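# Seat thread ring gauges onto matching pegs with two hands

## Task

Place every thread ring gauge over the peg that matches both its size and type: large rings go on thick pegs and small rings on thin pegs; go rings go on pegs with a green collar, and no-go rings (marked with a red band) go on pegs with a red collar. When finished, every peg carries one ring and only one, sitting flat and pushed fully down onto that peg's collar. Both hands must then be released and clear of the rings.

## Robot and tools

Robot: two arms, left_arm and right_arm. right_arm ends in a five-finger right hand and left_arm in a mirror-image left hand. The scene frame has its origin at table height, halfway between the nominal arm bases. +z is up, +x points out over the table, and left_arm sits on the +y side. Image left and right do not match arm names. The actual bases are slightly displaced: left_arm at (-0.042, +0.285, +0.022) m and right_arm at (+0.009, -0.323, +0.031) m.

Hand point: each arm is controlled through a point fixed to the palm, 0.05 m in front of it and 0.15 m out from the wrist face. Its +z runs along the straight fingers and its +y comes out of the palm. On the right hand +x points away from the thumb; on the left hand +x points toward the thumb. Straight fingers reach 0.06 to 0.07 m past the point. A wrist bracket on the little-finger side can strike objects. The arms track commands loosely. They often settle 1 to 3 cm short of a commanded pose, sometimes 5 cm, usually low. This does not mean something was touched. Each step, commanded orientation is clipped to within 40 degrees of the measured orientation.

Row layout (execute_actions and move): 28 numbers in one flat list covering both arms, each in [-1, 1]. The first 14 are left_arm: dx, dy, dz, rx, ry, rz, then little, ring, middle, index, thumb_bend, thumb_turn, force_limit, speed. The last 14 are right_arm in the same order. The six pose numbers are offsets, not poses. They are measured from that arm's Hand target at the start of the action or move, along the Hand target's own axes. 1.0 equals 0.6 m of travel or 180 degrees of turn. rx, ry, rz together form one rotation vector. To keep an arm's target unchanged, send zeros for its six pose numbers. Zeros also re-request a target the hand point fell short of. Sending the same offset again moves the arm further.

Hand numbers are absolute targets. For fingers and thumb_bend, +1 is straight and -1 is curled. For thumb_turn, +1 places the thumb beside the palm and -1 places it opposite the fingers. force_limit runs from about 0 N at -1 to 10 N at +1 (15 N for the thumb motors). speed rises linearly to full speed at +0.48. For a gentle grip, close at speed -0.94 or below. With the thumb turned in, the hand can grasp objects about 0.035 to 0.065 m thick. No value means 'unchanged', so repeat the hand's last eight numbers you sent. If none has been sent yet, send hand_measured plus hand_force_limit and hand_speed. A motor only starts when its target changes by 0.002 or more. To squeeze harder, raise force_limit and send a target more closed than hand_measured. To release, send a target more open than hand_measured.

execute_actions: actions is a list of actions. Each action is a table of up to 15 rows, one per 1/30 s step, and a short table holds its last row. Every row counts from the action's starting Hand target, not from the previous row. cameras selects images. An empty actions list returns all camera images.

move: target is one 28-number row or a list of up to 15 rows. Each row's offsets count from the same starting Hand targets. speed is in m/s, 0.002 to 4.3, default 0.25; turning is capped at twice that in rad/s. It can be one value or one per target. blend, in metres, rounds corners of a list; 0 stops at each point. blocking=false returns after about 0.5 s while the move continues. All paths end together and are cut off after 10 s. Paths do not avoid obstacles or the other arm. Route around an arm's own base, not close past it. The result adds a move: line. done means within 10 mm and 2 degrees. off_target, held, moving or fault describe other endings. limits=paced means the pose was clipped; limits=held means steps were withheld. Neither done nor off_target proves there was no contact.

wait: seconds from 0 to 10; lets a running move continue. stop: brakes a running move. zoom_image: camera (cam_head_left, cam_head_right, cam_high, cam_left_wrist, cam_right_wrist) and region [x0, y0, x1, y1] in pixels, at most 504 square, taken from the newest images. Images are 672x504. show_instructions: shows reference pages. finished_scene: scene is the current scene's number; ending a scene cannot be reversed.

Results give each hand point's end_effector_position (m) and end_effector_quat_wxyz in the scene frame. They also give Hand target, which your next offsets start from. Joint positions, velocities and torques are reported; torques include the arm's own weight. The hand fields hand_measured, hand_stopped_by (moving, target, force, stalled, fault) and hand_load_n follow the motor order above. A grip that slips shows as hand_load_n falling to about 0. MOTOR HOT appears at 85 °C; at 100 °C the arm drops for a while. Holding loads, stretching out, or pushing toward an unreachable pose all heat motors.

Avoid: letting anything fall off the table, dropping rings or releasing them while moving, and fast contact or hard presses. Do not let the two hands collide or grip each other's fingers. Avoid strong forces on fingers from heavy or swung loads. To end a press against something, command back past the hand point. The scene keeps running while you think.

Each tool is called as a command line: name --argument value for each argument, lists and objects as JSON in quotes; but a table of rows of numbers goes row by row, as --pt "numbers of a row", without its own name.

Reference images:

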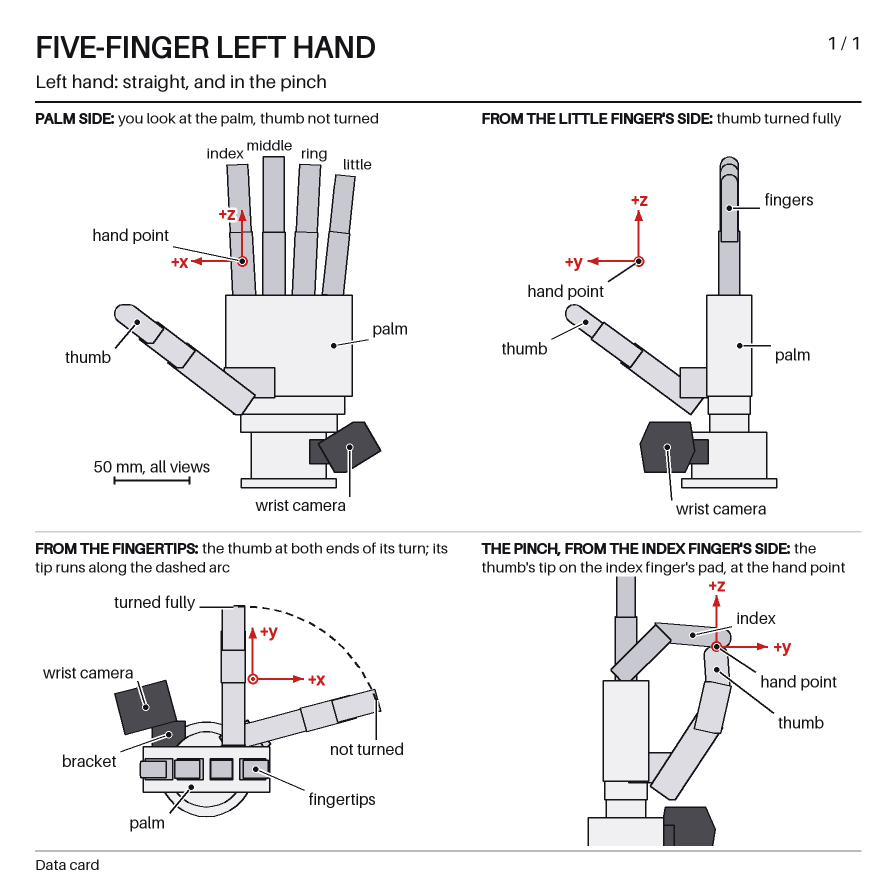

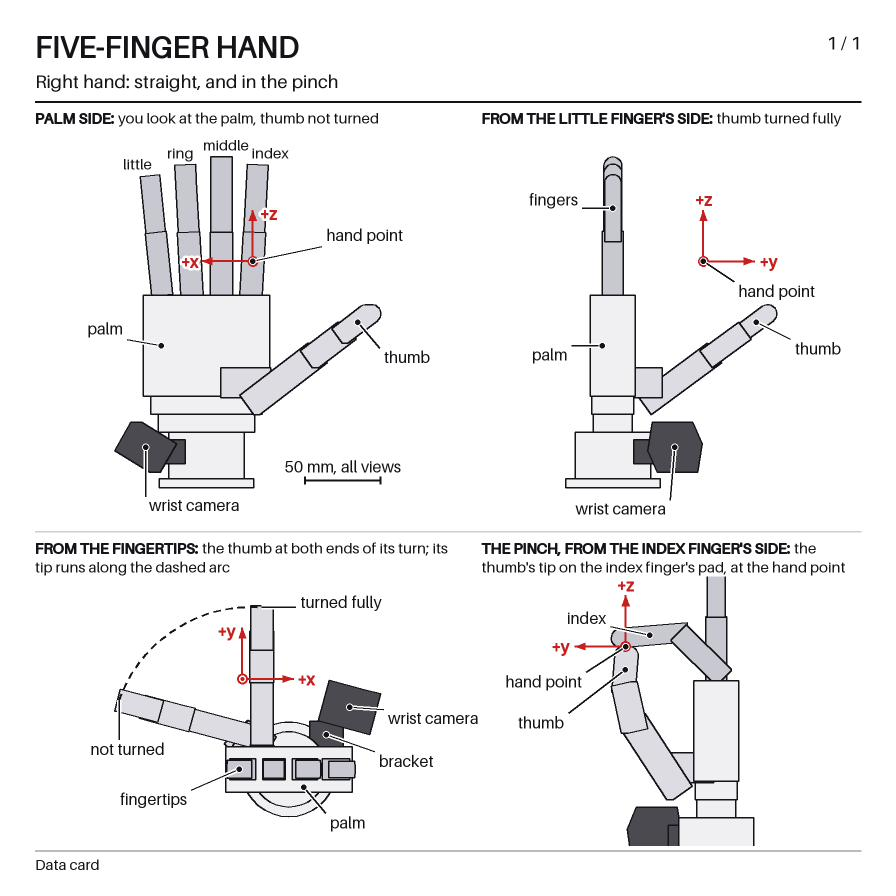

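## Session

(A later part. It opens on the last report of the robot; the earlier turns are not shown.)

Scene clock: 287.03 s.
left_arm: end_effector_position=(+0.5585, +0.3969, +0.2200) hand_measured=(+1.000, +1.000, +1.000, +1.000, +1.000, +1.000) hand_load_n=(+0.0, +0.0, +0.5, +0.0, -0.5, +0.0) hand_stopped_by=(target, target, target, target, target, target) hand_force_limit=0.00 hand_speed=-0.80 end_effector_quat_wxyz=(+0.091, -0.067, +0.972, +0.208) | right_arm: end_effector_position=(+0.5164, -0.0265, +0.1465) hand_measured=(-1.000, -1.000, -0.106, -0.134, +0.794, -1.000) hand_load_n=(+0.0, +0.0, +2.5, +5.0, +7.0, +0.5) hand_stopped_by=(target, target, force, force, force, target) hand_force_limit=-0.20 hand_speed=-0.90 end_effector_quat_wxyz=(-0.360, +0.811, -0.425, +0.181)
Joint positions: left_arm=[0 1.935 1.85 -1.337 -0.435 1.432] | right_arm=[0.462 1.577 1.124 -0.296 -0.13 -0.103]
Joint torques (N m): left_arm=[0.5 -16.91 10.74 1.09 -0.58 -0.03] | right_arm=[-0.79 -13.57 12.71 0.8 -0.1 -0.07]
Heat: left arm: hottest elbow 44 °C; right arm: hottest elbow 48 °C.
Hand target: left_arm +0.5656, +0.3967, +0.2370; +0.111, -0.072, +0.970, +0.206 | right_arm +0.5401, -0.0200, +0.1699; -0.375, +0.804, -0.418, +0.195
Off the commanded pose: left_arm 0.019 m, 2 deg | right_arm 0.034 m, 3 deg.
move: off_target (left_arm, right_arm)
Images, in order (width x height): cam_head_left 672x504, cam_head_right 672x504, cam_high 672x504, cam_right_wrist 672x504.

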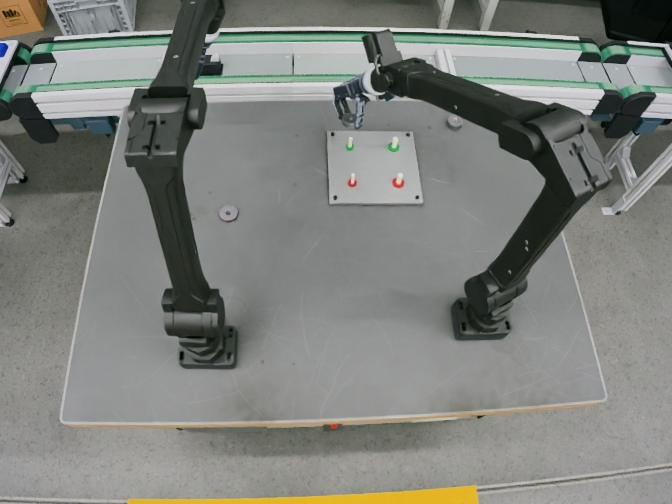

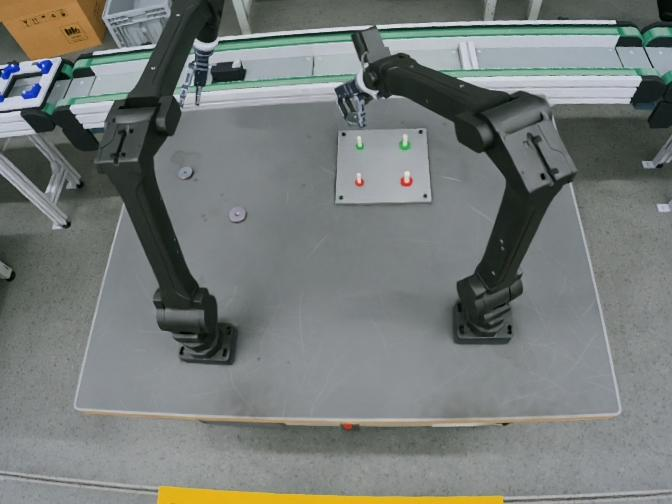

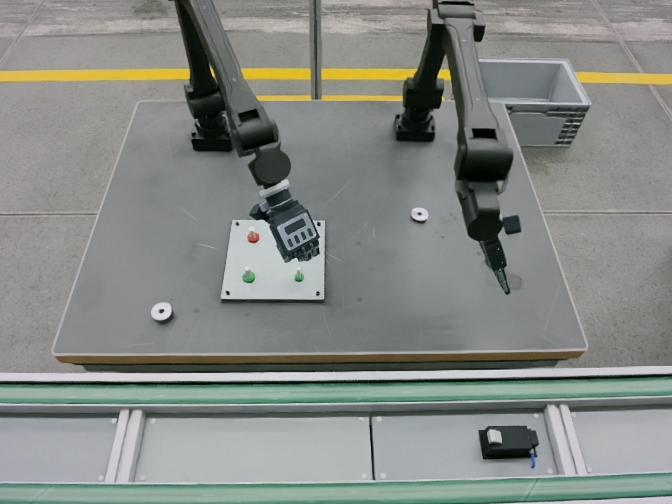

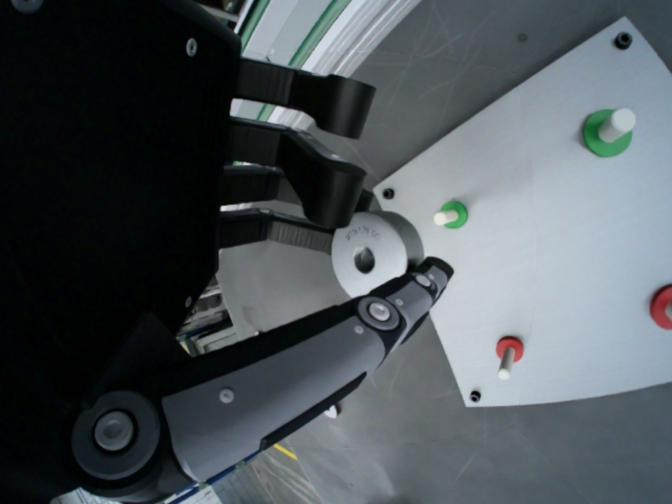

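move --target '[0,0,0,0,0,0,1,1,1,1,1,1,0,-0.8,-0.0037,0.1164,0.0529,0,0,0,-1,-1,-0.35,-0.35,0.5,-1,-0.2,-0.9]' --speed 0.08 --cameras '["cam_head_left","cam_head_right","cam_high","cam_right_wrist"]'

zoom_image --camera "cam_head_right" --region '[330, 90, 410, 170]'

zoom_image --camera "cam_high" --region '[260, 220, 340, 300]'

zoom_image --camera "cam_right_wrist" --region '[320, 150, 520, 320]'

zoom_image --camera "cam_head_left" --region '[320, 90, 400, 170]'

Scene clock: 299.53 s.
left_arm: end_effector_position=(+0.5585, +0.3969, +0.2200) hand_measured=(+1.000, +1.000, +1.000, +1.000, +1.000, +1.000) hand_load_n=(+0.0, +0.0, +0.0, +0.0, -0.5, +0.0) hand_stopped_by=(target, target, target, target, target, target) hand_force_limit=0.00 hand_speed=-0.80 end_effector_quat_wxyz=(+0.091, -0.067, +0.972, +0.208) | right_arm: end_effector_position=(+0.5132, -0.0294, +0.0949) hand_measured=(-1.000, -1.000, -0.106, -0.134, +0.794, -1.000) hand_load_n=(+0.0, +0.0, +2.0, +5.0, +7.0, +0.5) hand_stopped_by=(target, target, force, force, force, target) hand_force_limit=-0.20 hand_speed=-0.90 end_effector_quat_wxyz=(-0.367, +0.807, -0.423, +0.186)
Joint positions: left_arm=[0 1.935 1.85 -1.337 -0.435 1.432] | right_arm=[0.459 1.632 1.026 -0.123 -0.132 -0.105]
Joint torques (N m): left_arm=[0.38 -16.67 10.74 1.14 -0.58 -0.02] | right_arm=[-0.79 -13.86 7.65 1.94 -0.1 -0.07]
Heat: left arm: hottest elbow 44 °C; right arm: hottest elbow 49 °C.
Hand target: left_arm +0.5656, +0.3967, +0.2370; +0.111, -0.072, +0.970, +0.206 | right_arm +0.5219, -0.0300, +0.0962; -0.375, +0.804, -0.419, +0.195
Off the commanded pose: left_arm 0.019 m, 2 deg | right_arm 0.009 m, 1 deg.
move: off_target (left_arm)
Images, in order (width x height): cam_head_left 672x504, cam_head_right 672x504, cam_high 672x504, cam_right_wrist 672x504.

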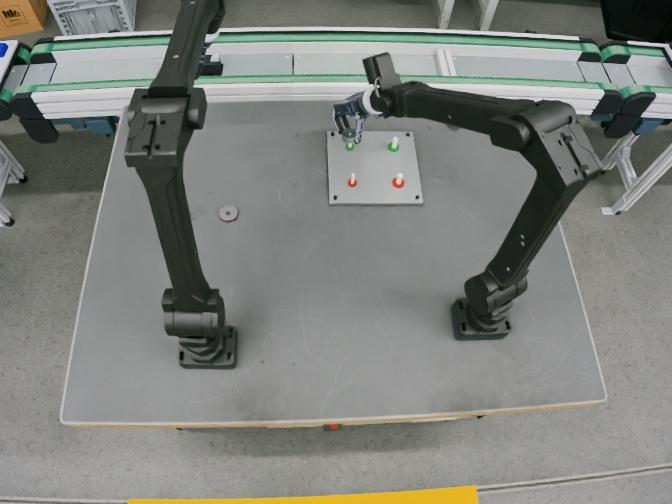

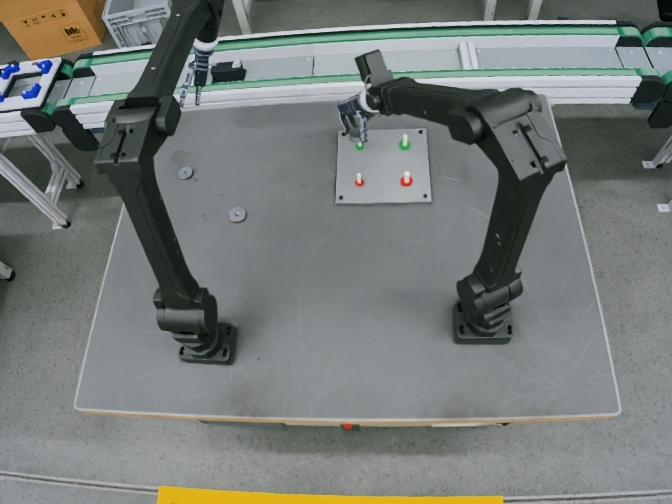

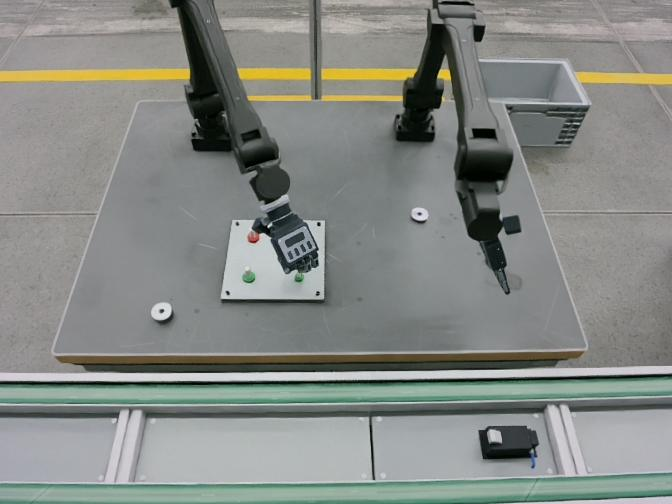

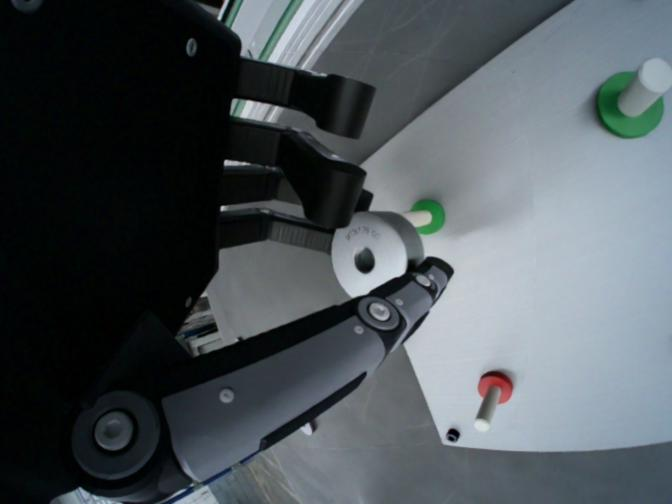

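Scaled by 6.300 from the camera's 672x504 image, which has a finer 960x720 frame.

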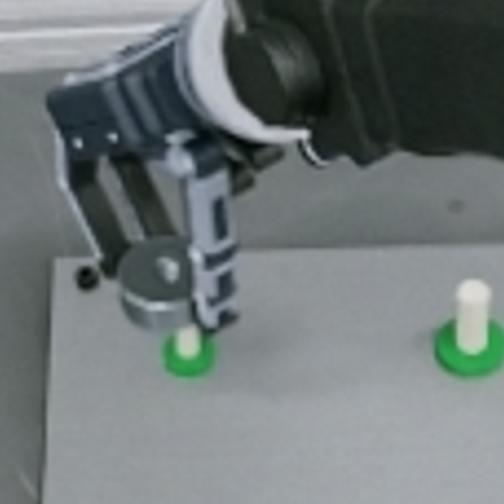

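Scaled by 6.300 from the camera's 672x504 image, which has a finer 960x720 frame.

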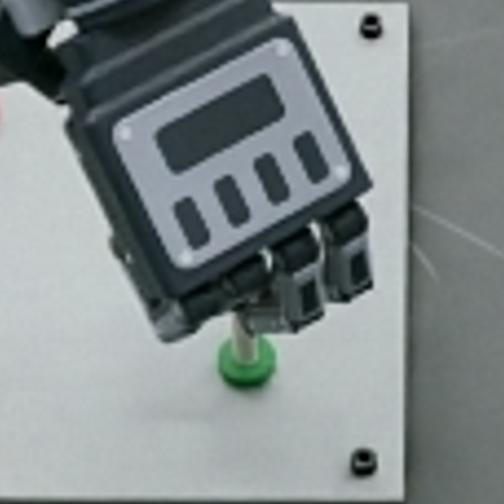

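Scaled by 2.520 from the camera's 672x504 image, which has a finer 960x720 frame.

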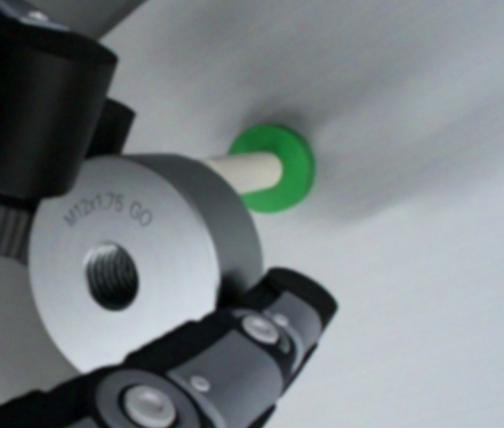

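Scaled by 6.300 from the camera's 672x504 image, which has a finer 960x720 frame.

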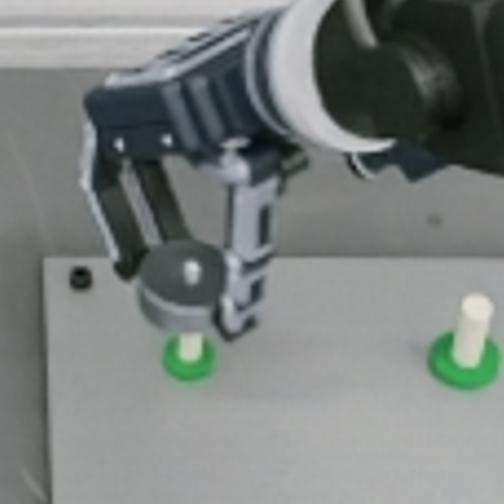

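move --target '[0,0,0,0,0,0,1,1,1,1,1,1,0,-0.8,0.0292,0.0013,-0.0015,0,0,0,-1,-1,-0.35,-0.35,0.5,-1,-0.2,-0.9]' --speed 0.08 --cameras '["cam_head_left","cam_head_right","cam_high","cam_right_wrist"]'

zoom_image --camera "cam_head_right" --region '[330, 90, 410, 170]'

zoom_image --camera "cam_high" --region '[260, 220, 340, 300]'

zoom_image --camera "cam_right_wrist" --region '[320, 150, 520, 320]'

zoom_image --camera "cam_head_left" --region '[320, 90, 400, 170]'

Scene clock: 317.90 s.
left_arm: end_effector_position=(+0.5585, +0.3969, +0.2200) hand_measured=(+1.000, +1.000, +1.000, +1.000, +1.000, +1.000) hand_load_n=(+0.0, +0.0, +0.0, +0.0, +0.0, +0.0) hand_stopped_by=(target, target, target, target, target, target) hand_force_limit=0.00 hand_speed=-0.80 end_effector_quat_wxyz=(+0.091, -0.067, +0.972, +0.208) | right_arm: end_effector_position=(+0.5210, -0.0454, +0.0943) hand_measured=(-1.000, -1.000, -0.106, -0.134, +0.794, -1.000) hand_load_n=(+0.0, +0.0, +2.0, +5.0, +7.0, +0.5) hand_stopped_by=(target, target, force, force, force, target) hand_force_limit=-0.20 hand_speed=-0.90 end_effector_quat_wxyz=(-0.368, +0.806, -0.423, +0.187)
Joint positions: left_arm=[0 1.935 1.85 -1.337 -0.435 1.432] | right_arm=[0.422 1.634 1.026 -0.123 -0.16 -0.128]
Joint torques (N m): left_arm=[0.56 -16.97 10.73 1.17 -0.57 -0.02] | right_arm=[-0.73 -13.63 8.17 1.78 -0.12 -0.06]
Heat: left arm: hottest elbow 44 °C; right arm: hottest elbow 49 °C.
Hand target: left_arm +0.5656, +0.3967, +0.2370; +0.111, -0.072, +0.970, +0.206 | right_arm +0.5310, -0.0452, +0.0961; -0.375, +0.804, -0.419, +0.195
Off the commanded pose: left_arm 0.019 m, 2 deg | right_arm 0.010 m, 1 deg.
move: off_target (left_arm)
Images, in order (width x height): cam_head_left 672x504, cam_head_right 672x504, cam_high 672x504, cam_right_wrist 672x504.

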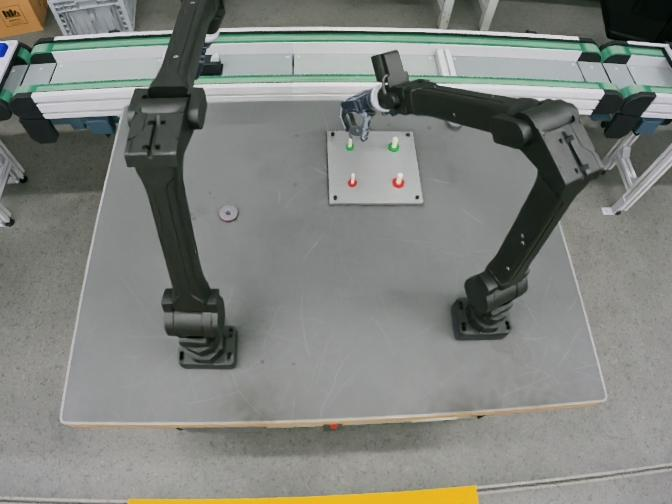

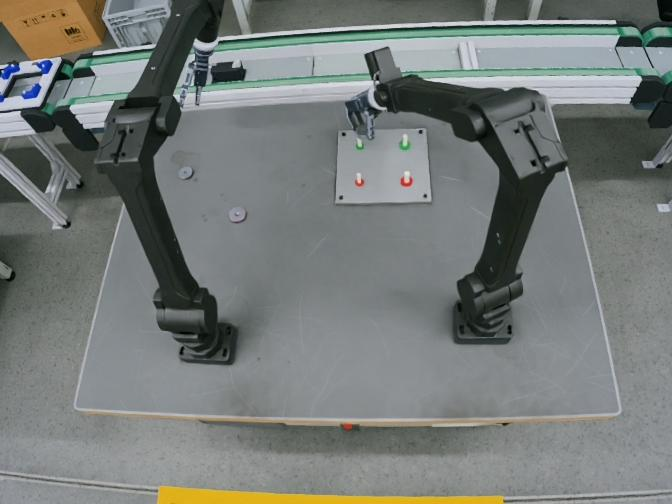

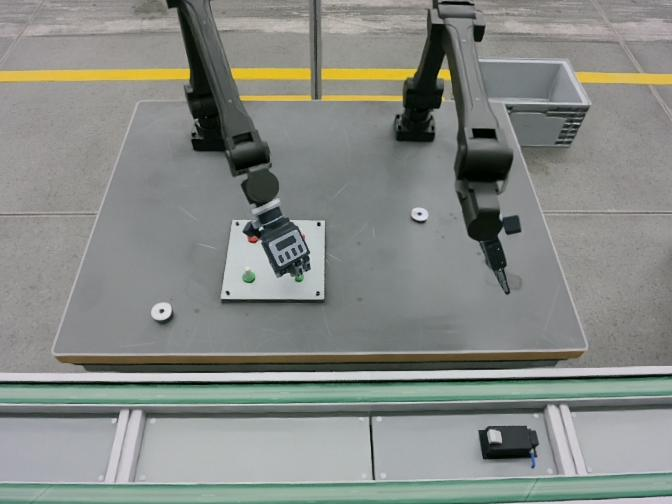

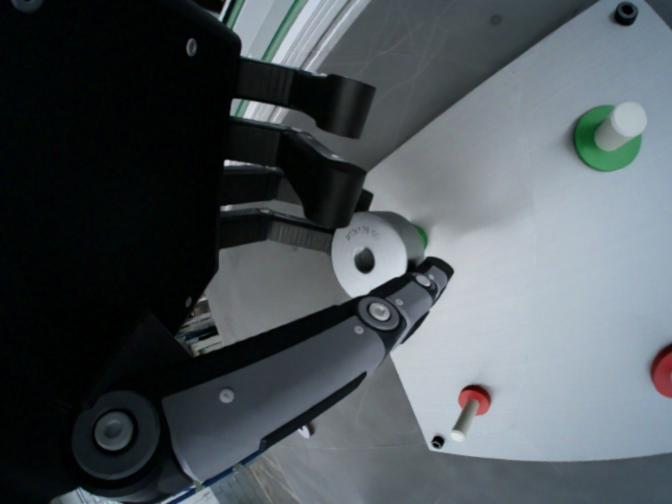

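Scaled by 6.300 from the camera's 672x504 image, which has a finer 960x720 frame.

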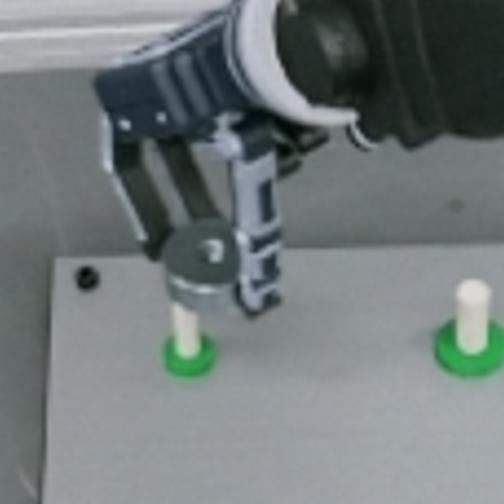

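Scaled by 6.300 from the camera's 672x504 image, which has a finer 960x720 frame.

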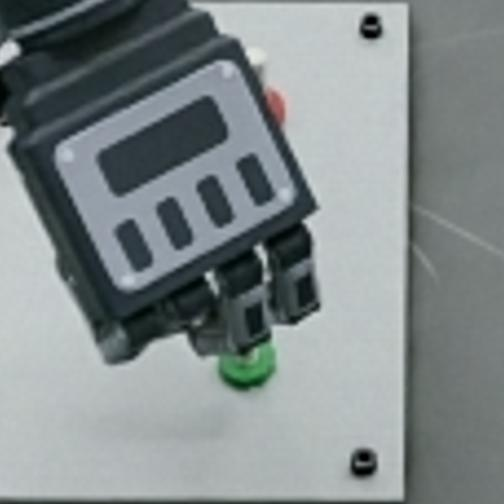

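Scaled by 2.520 from the camera's 672x504 image, which has a finer 960x720 frame.

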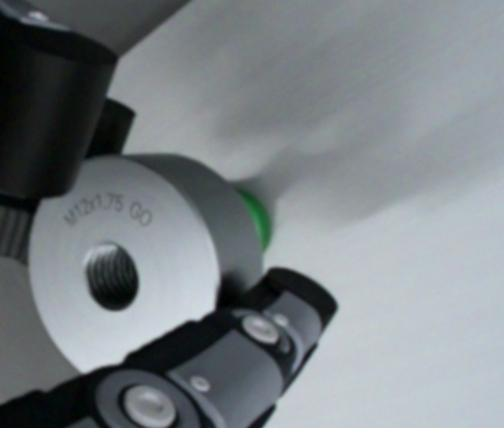

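Scaled by 6.300 from the camera's 672x504 image, which has a finer 960x720 frame.

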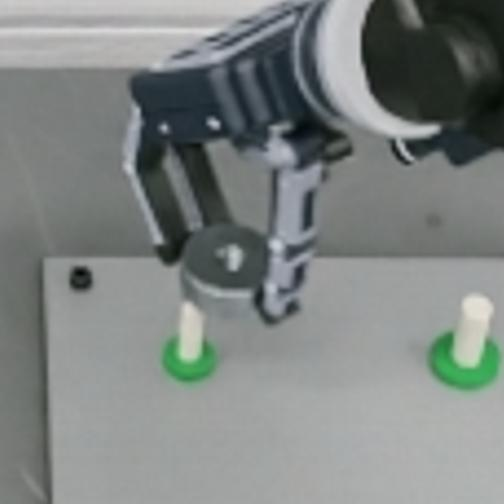

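move --target '[0,0,0,0,0,0,1,1,1,1,1,1,0,-0.8,-0.0125,-0.0082,0.0098,0,0,0,-1,-1,-0.35,-0.35,0.5,-1,-0.2,-0.9]' --speed 0.08 --cameras '["cam_head_left","cam_head_right","cam_high","cam_right_wrist"]'

zoom_image --camera "cam_head_right" --region '[330, 110, 390, 170]'

zoom_image --camera "cam_high" --region '[270, 240, 330, 300]'

zoom_image --camera "cam_right_wrist" --region '[320, 150, 520, 320]'

zoom_image --camera "cam_head_left" --region '[320, 110, 380, 170]'

Scene clock: 339.00 s.
left_arm: end_effector_position=(+0.5585, +0.3969, +0.2200) hand_measured=(+1.000, +1.000, +1.000, +1.000, +1.000, +1.000) hand_load_n=(+0.0, +0.0, +0.0, +0.0, +0.0, +0.0) hand_stopped_by=(target, target, target, target, target, target) hand_force_limit=0.00 hand_speed=-0.80 end_effector_quat_wxyz=(+0.091, -0.067, +0.972, +0.208) | right_arm: end_effector_position=(+0.5203, -0.0457, +0.0865) hand_measured=(-1.000, -1.000, -0.106, -0.134, +0.794, -1.000) hand_load_n=(+0.0, +0.0, +2.0, +5.0, +7.0, +0.5) hand_stopped_by=(target, target, force, force, force, target) hand_force_limit=-0.20 hand_speed=-0.90 end_effector_quat_wxyz=(-0.361, +0.809, -0.425, +0.186)
Joint positions: left_arm=[0 1.935 1.85 -1.337 -0.435 1.432] | right_arm=[0.425 1.648 1.026 -0.123 -0.15 -0.128]
Joint torques (N m): left_arm=[0.5 -16.62 10.74 1.17 -0.59 -0.03] | right_arm=[0.44 -13.8 9.35 1.69 0.03 0.06]
Heat: left arm: hottest elbow 44 °C; right arm: hottest elbow 49 °C.
Hand target: left_arm +0.5656, +0.3967, +0.2370; +0.111, -0.072, +0.970, +0.206 | right_arm +0.5329, -0.0345, +0.0961; -0.375, +0.804, -0.418, +0.195
Off the commanded pose: left_arm 0.019 m, 2 deg | right_arm 0.019 m, 2 deg.
move: off_target (left_arm, right_arm)
Images, in order (width x height): cam_head_left 672x504, cam_head_right 672x504, cam_high 672x504, cam_right_wrist 672x504.

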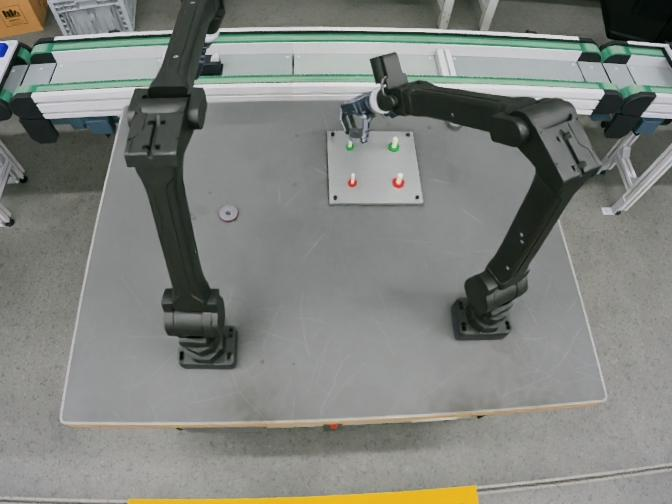

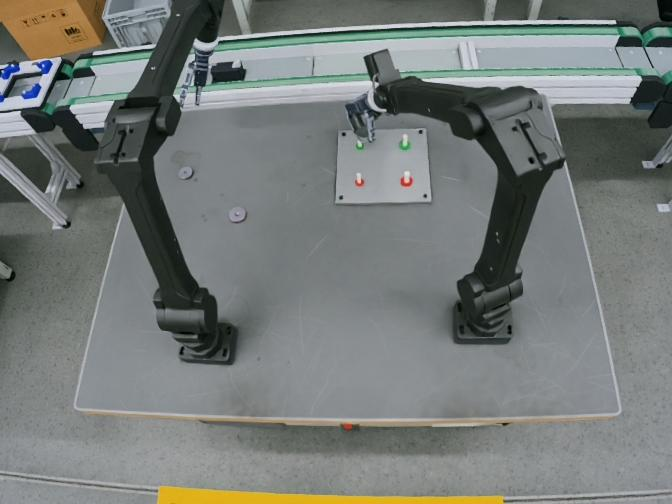

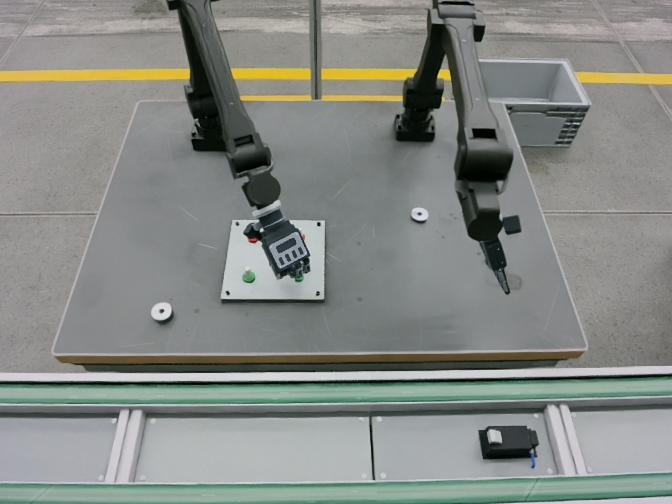

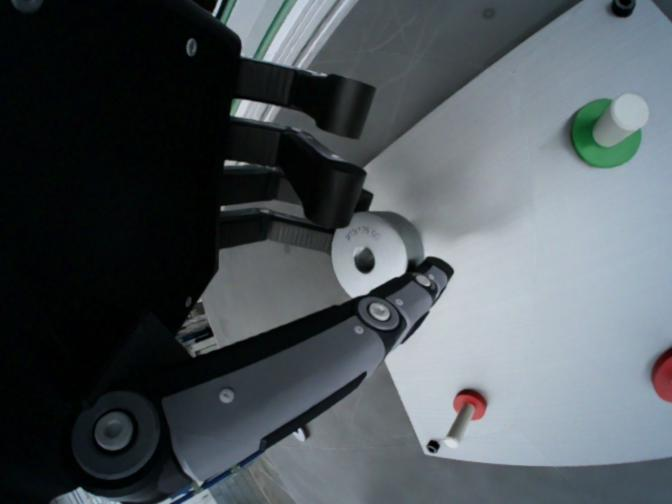

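Scaled by 8.400 from the camera's 672x504 image, which has a finer 960x720 frame.

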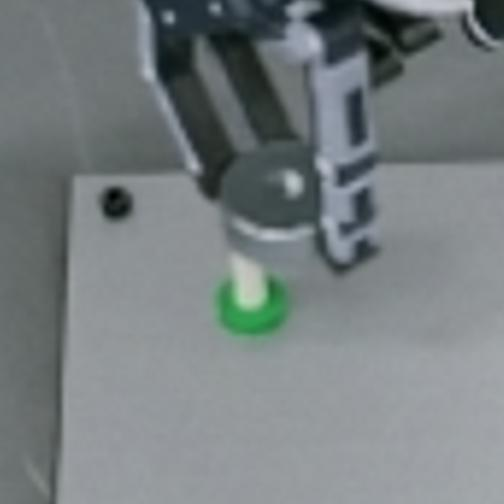

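Scaled by 8.400 from the camera's 672x504 image, which has a finer 960x720 frame.

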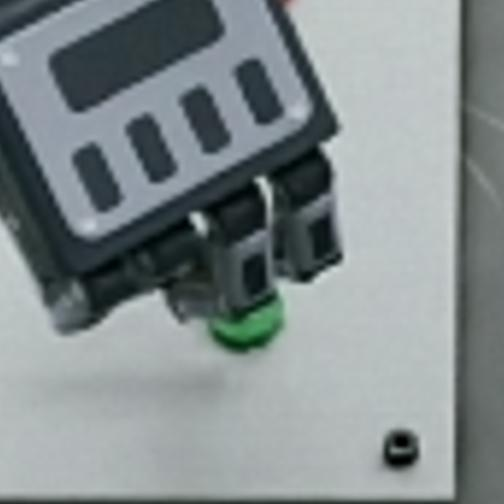

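Scaled by 2.520 from the camera's 672x504 image, which has a finer 960x720 frame.

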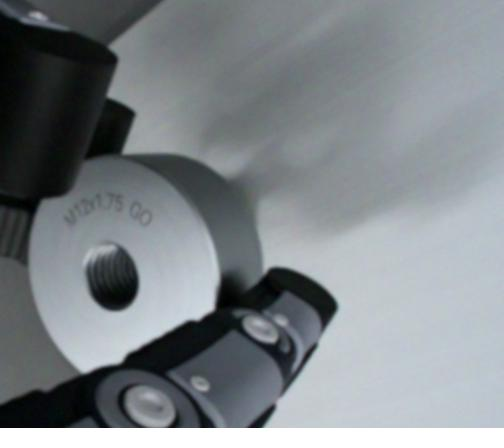

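Scaled by 8.400 from the camera's 672x504 image, which has a finer 960x720 frame.

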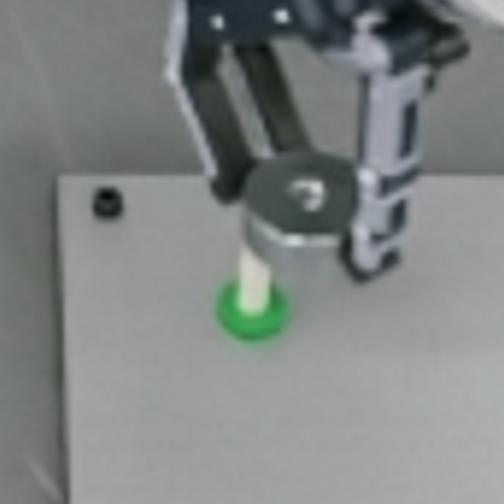

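move --target '[0,0,0,0,0,0,1,1,1,1,1,1,0,-0.8,-0.011,-0.0177,-0.0048,0,0,0,-1,-1,-0.35,-0.35,0.5,-1,-0.2,-0.9]' --speed 0.08

Scene clock: 346.20 s.
left_arm: end_effector_position=(+0.5585, +0.3969, +0.2200) hand_measured=(+1.000, +1.000, +1.000, +1.000, +1.000, +1.000) hand_load_n=(+0.0, +0.0, +0.0, +0.0, +0.0, +0.0) hand_stopped_by=(target, target, target, target, target, target) hand_force_limit=0.00 hand_speed=-0.80 end_effector_quat_wxyz=(+0.091, -0.067, +0.972, +0.208) | right_arm: end_effector_position=(+0.5172, -0.0395, +0.0861) hand_measured=(-1.000, -1.000, -0.106, -0.134, +0.794, -1.000) hand_load_n=(+0.0, +0.0, +2.0, +5.0, +7.0, +0.5) hand_stopped_by=(target, target, force, force, force, target) hand_force_limit=-0.20 hand_speed=-0.90 end_effector_quat_wxyz=(-0.360, +0.811, -0.421, +0.187)
Joint positions: left_arm=[0 1.935 1.85 -1.337 -0.435 1.432] | right_arm=[0.441 1.648 1.026 -0.123 -0.139 -0.128]
Joint torques (N m): left_arm=[0.62 -17.08 10.76 1.16 -0.6 -0.02] | right_arm=[0.26 -14.51 10.81 0.79 0.03 0.17]
Motor temperatures (°C): left_arm=[33 40 44 36 34 33] | right_arm=[35 37 50 37 32 35]
Heat: left arm: hottest elbow 44 °C; right arm: hottest elbow 50 °C.
Hand target: left_arm +0.5656, +0.3967, +0.2370; +0.111, -0.072, +0.970, +0.206 | right_arm +0.5330, -0.0266, +0.1060; -0.375, +0.804, -0.419, +0.195
Off the commanded pose: left_arm 0.019 m, 2 deg | right_arm 0.029 m, 2 deg.
move: off_target (left_arm, right_arm)

move --pt "0 0 0 0 0 0 1 1 1 1 1 1 0 -0.8 -0.0082 -0.0457 -0.0362 0 0 0 -1 -1 -0.35 -0.35 0.5 -1 -0.2 -0.9" --pt "0 0 0 0 0 0 1 1 1 1 1 1 0 -0.8 -0.0082 0.0092 0.0098 0 0 0 -1 -1 -0.35 -0.35 0.5 -1 -0.2 -0.9" --speed 0.1 --cameras '["cam_head_left","cam_head_right","cam_right_wrist"]'

zoom_image --camera "cam_head_right" --region '[330, 110, 390, 170]'

zoom_image --camera "cam_head_left" --region '[320, 110, 380, 170]'

Scene clock: 356.17 s.
left_arm: end_effector_position=(+0.5585, +0.3969, +0.2200) hand_measured=(+1.000, +1.000, +1.000, +1.000, +1.000, +1.000) hand_load_n=(+0.0, +0.0, +0.0, +0.0, +0.0, +0.0) hand_stopped_by=(target, target, target, target, target, target) hand_force_limit=0.00 hand_speed=-0.80 end_effector_quat_wxyz=(+0.091, -0.067, +0.972, +0.208) | right_arm: end_effector_position=(+0.5258, -0.0309, +0.0947) hand_measured=(-1.000, -1.000, -0.106, -0.134, +0.794, -1.000) hand_load_n=(+0.0, +0.0, +2.0, +4.5, +7.0, +0.5) hand_stopped_by=(target, target, force, force, force, target) hand_force_limit=-0.20 hand_speed=-0.90 end_effector_quat_wxyz=(-0.363, +0.809, -0.420, +0.191)
Joint positions: left_arm=[0 1.935 1.85 -1.337 -0.435 1.432] | right_arm=[0.45 1.657 1.06 -0.136 -0.131 -0.122]
Joint torques (N m): left_arm=[0.5 -16.79 10.8 1.13 -0.59 -0.02] | right_arm=[0.32 -14.33 7.9 1.95 0.04 0.17]
Heat: left arm: hottest elbow 44 °C; right arm: hottest elbow 50 °C.
Hand target: left_arm +0.5656, +0.3967, +0.2370; +0.111, -0.072, +0.970, +0.206 | right_arm +0.5310, -0.0220, +0.0982; -0.375, +0.804, -0.419, +0.195
Off the commanded pose: left_arm 0.019 m, 2 deg | right_arm 0.011 m, 2 deg.
move: off_target (left_arm, right_arm)
Images, in order (width x height): cam_head_left 672x504, cam_head_right 672x504, cam_right_wrist 672x504.

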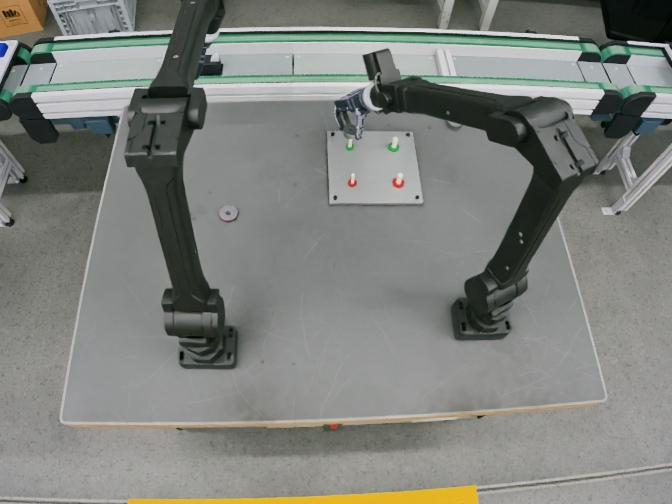

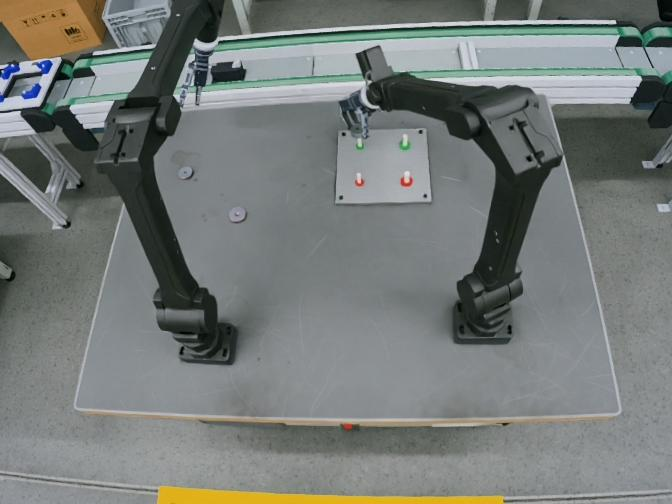

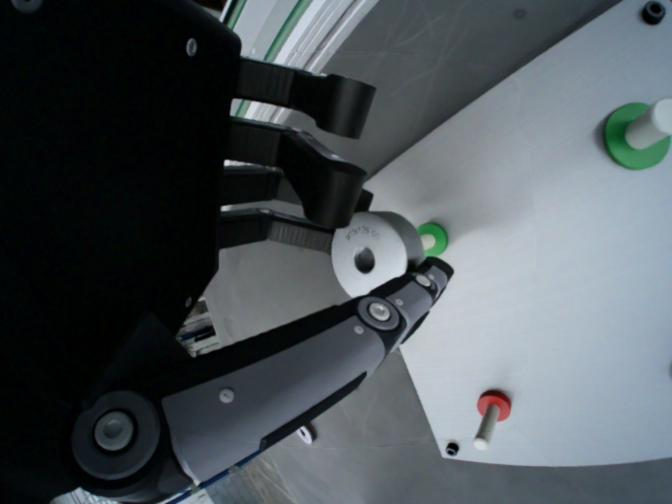

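Scaled by 8.400 from the camera's 672x504 image, which has a finer 960x720 frame.

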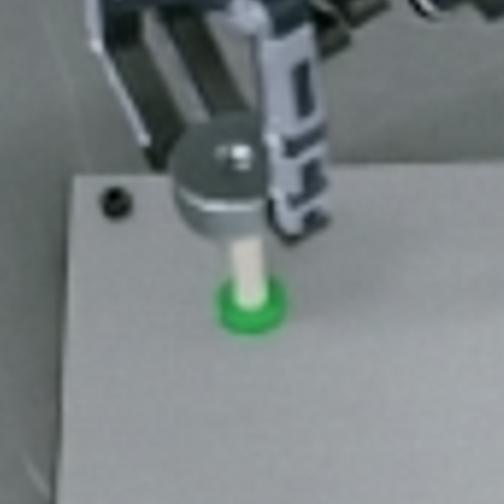

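Scaled by 8.400 from the camera's 672x504 image, which has a finer 960x720 frame.

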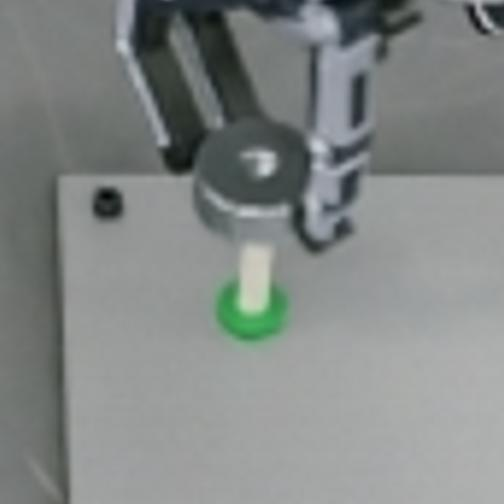

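move --target '[0,0,0,0,0,0,1,1,1,1,1,1,0,-0.8,0.0117,0.0232,0.0035,0,0,0,-1,-1,-0.35,-0.35,0.5,-1,-0.2,-0.9]' --speed 0.1 --cameras '["cam_head_left","cam_head_right","cam_right_wrist"]'

Scene clock: 387.37 s.
left_arm: end_effector_position=(+0.5585, +0.3969, +0.2200) hand_measured=(+1.000, +1.000, +1.000, +1.000, +1.000, +1.000) hand_load_n=(+0.0, +0.0, +0.0, +0.0, +0.0, +0.0) hand_stopped_by=(target, target, target, target, target, target) hand_force_limit=0.00 hand_speed=-0.80 end_effector_quat_wxyz=(+0.091, -0.067, +0.972, +0.208) | right_arm: end_effector_position=(+0.5212, -0.0315, +0.0864) hand_measured=(-1.000, -1.000, -0.106, -0.134, +0.794, -1.000) hand_load_n=(+0.5, +0.0, +2.5, +5.0, +7.0, +0.5) hand_stopped_by=(target, target, force, force, force, target) hand_force_limit=-0.20 hand_speed=-0.90 end_effector_quat_wxyz=(-0.368, +0.809, -0.418, +0.189)
Joint positions: left_arm=[0 1.935 1.85 -1.337 -0.435 1.432] | right_arm=[0.45 1.659 1.033 -0.1 -0.14 -0.122]
Joint torques (N m): left_arm=[0.32 -16.91 10.7 1.14 -0.59 -0.03] | right_arm=[-0.79 -13.92 7.47 2 -0.1 0.06]
Heat: left arm: hottest elbow 44 °C; right arm: hottest elbow 49 °C.
Hand target: left_arm +0.5656, +0.3967, +0.2370; +0.111, -0.072, +0.970, +0.206 | right_arm +0.5290, -0.0319, +0.0860; -0.375, +0.804, -0.419, +0.195
Off the commanded pose: left_arm 0.019 m, 2 deg | right_arm 0.008 m, 1 deg.
move: off_target (left_arm)
Images, in order (width x height): cam_head_left 672x504, cam_head_right 672x504, cam_right_wrist 672x504.

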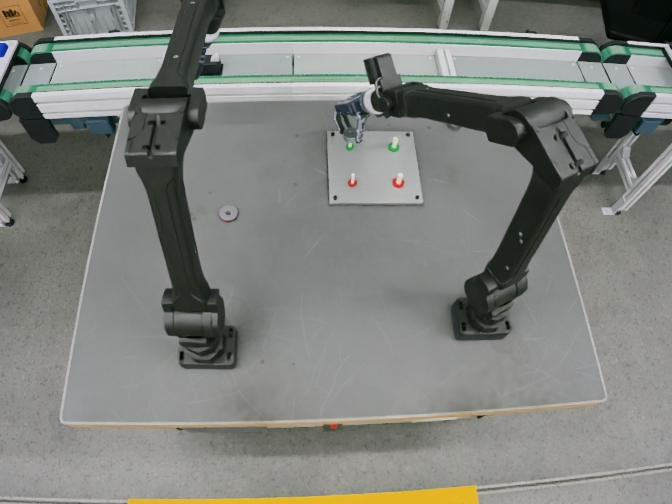

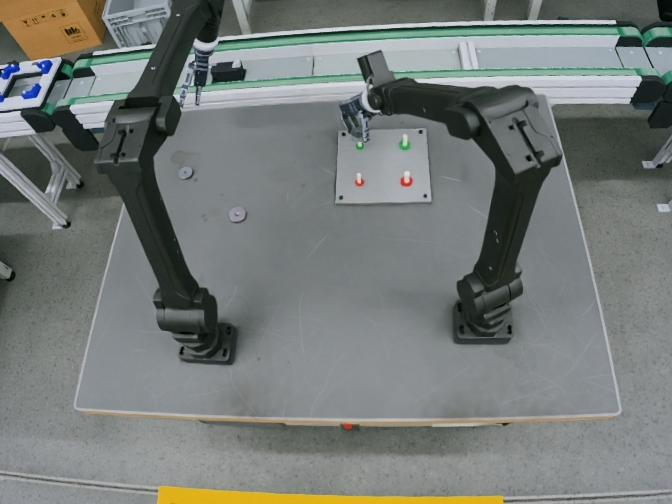

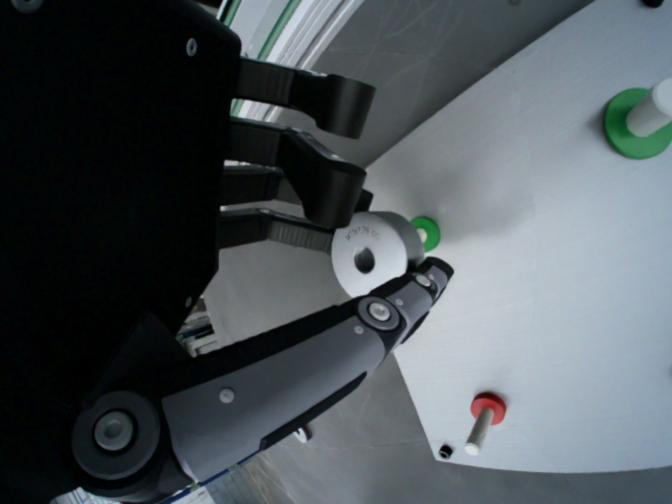

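zoom_image --camera "cam_head_right" --region '[330, 110, 390, 170]'

zoom_image --camera "cam_head_left" --region '[320, 110, 380, 170]'

zoom_image --camera "cam_right_wrist" --region '[320, 150, 520, 320]'

Scaled by 8.400 from the camera's 672x504 image, which has a finer 960x720 frame.

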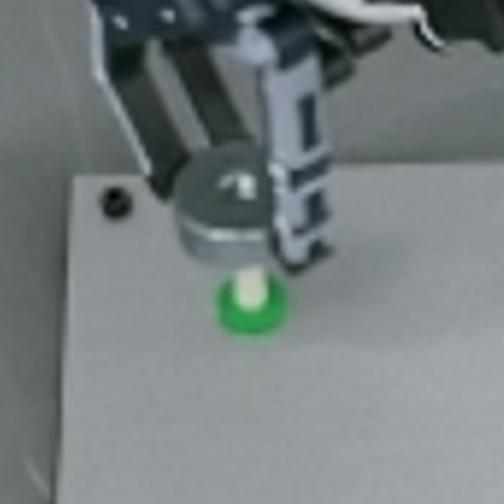

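Scaled by 8.400 from the camera's 672x504 image, which has a finer 960x720 frame.

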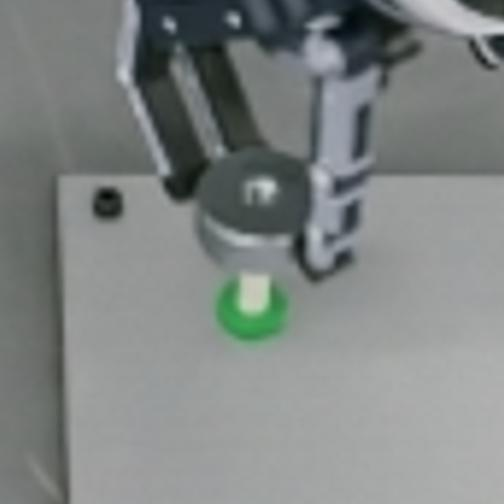

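Scaled by 2.520 from the camera's 672x504 image, which has a finer 960x720 frame.

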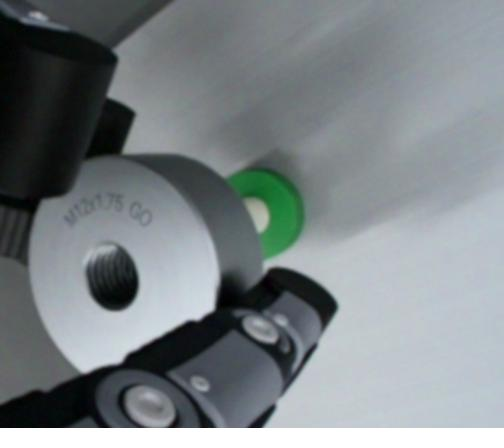

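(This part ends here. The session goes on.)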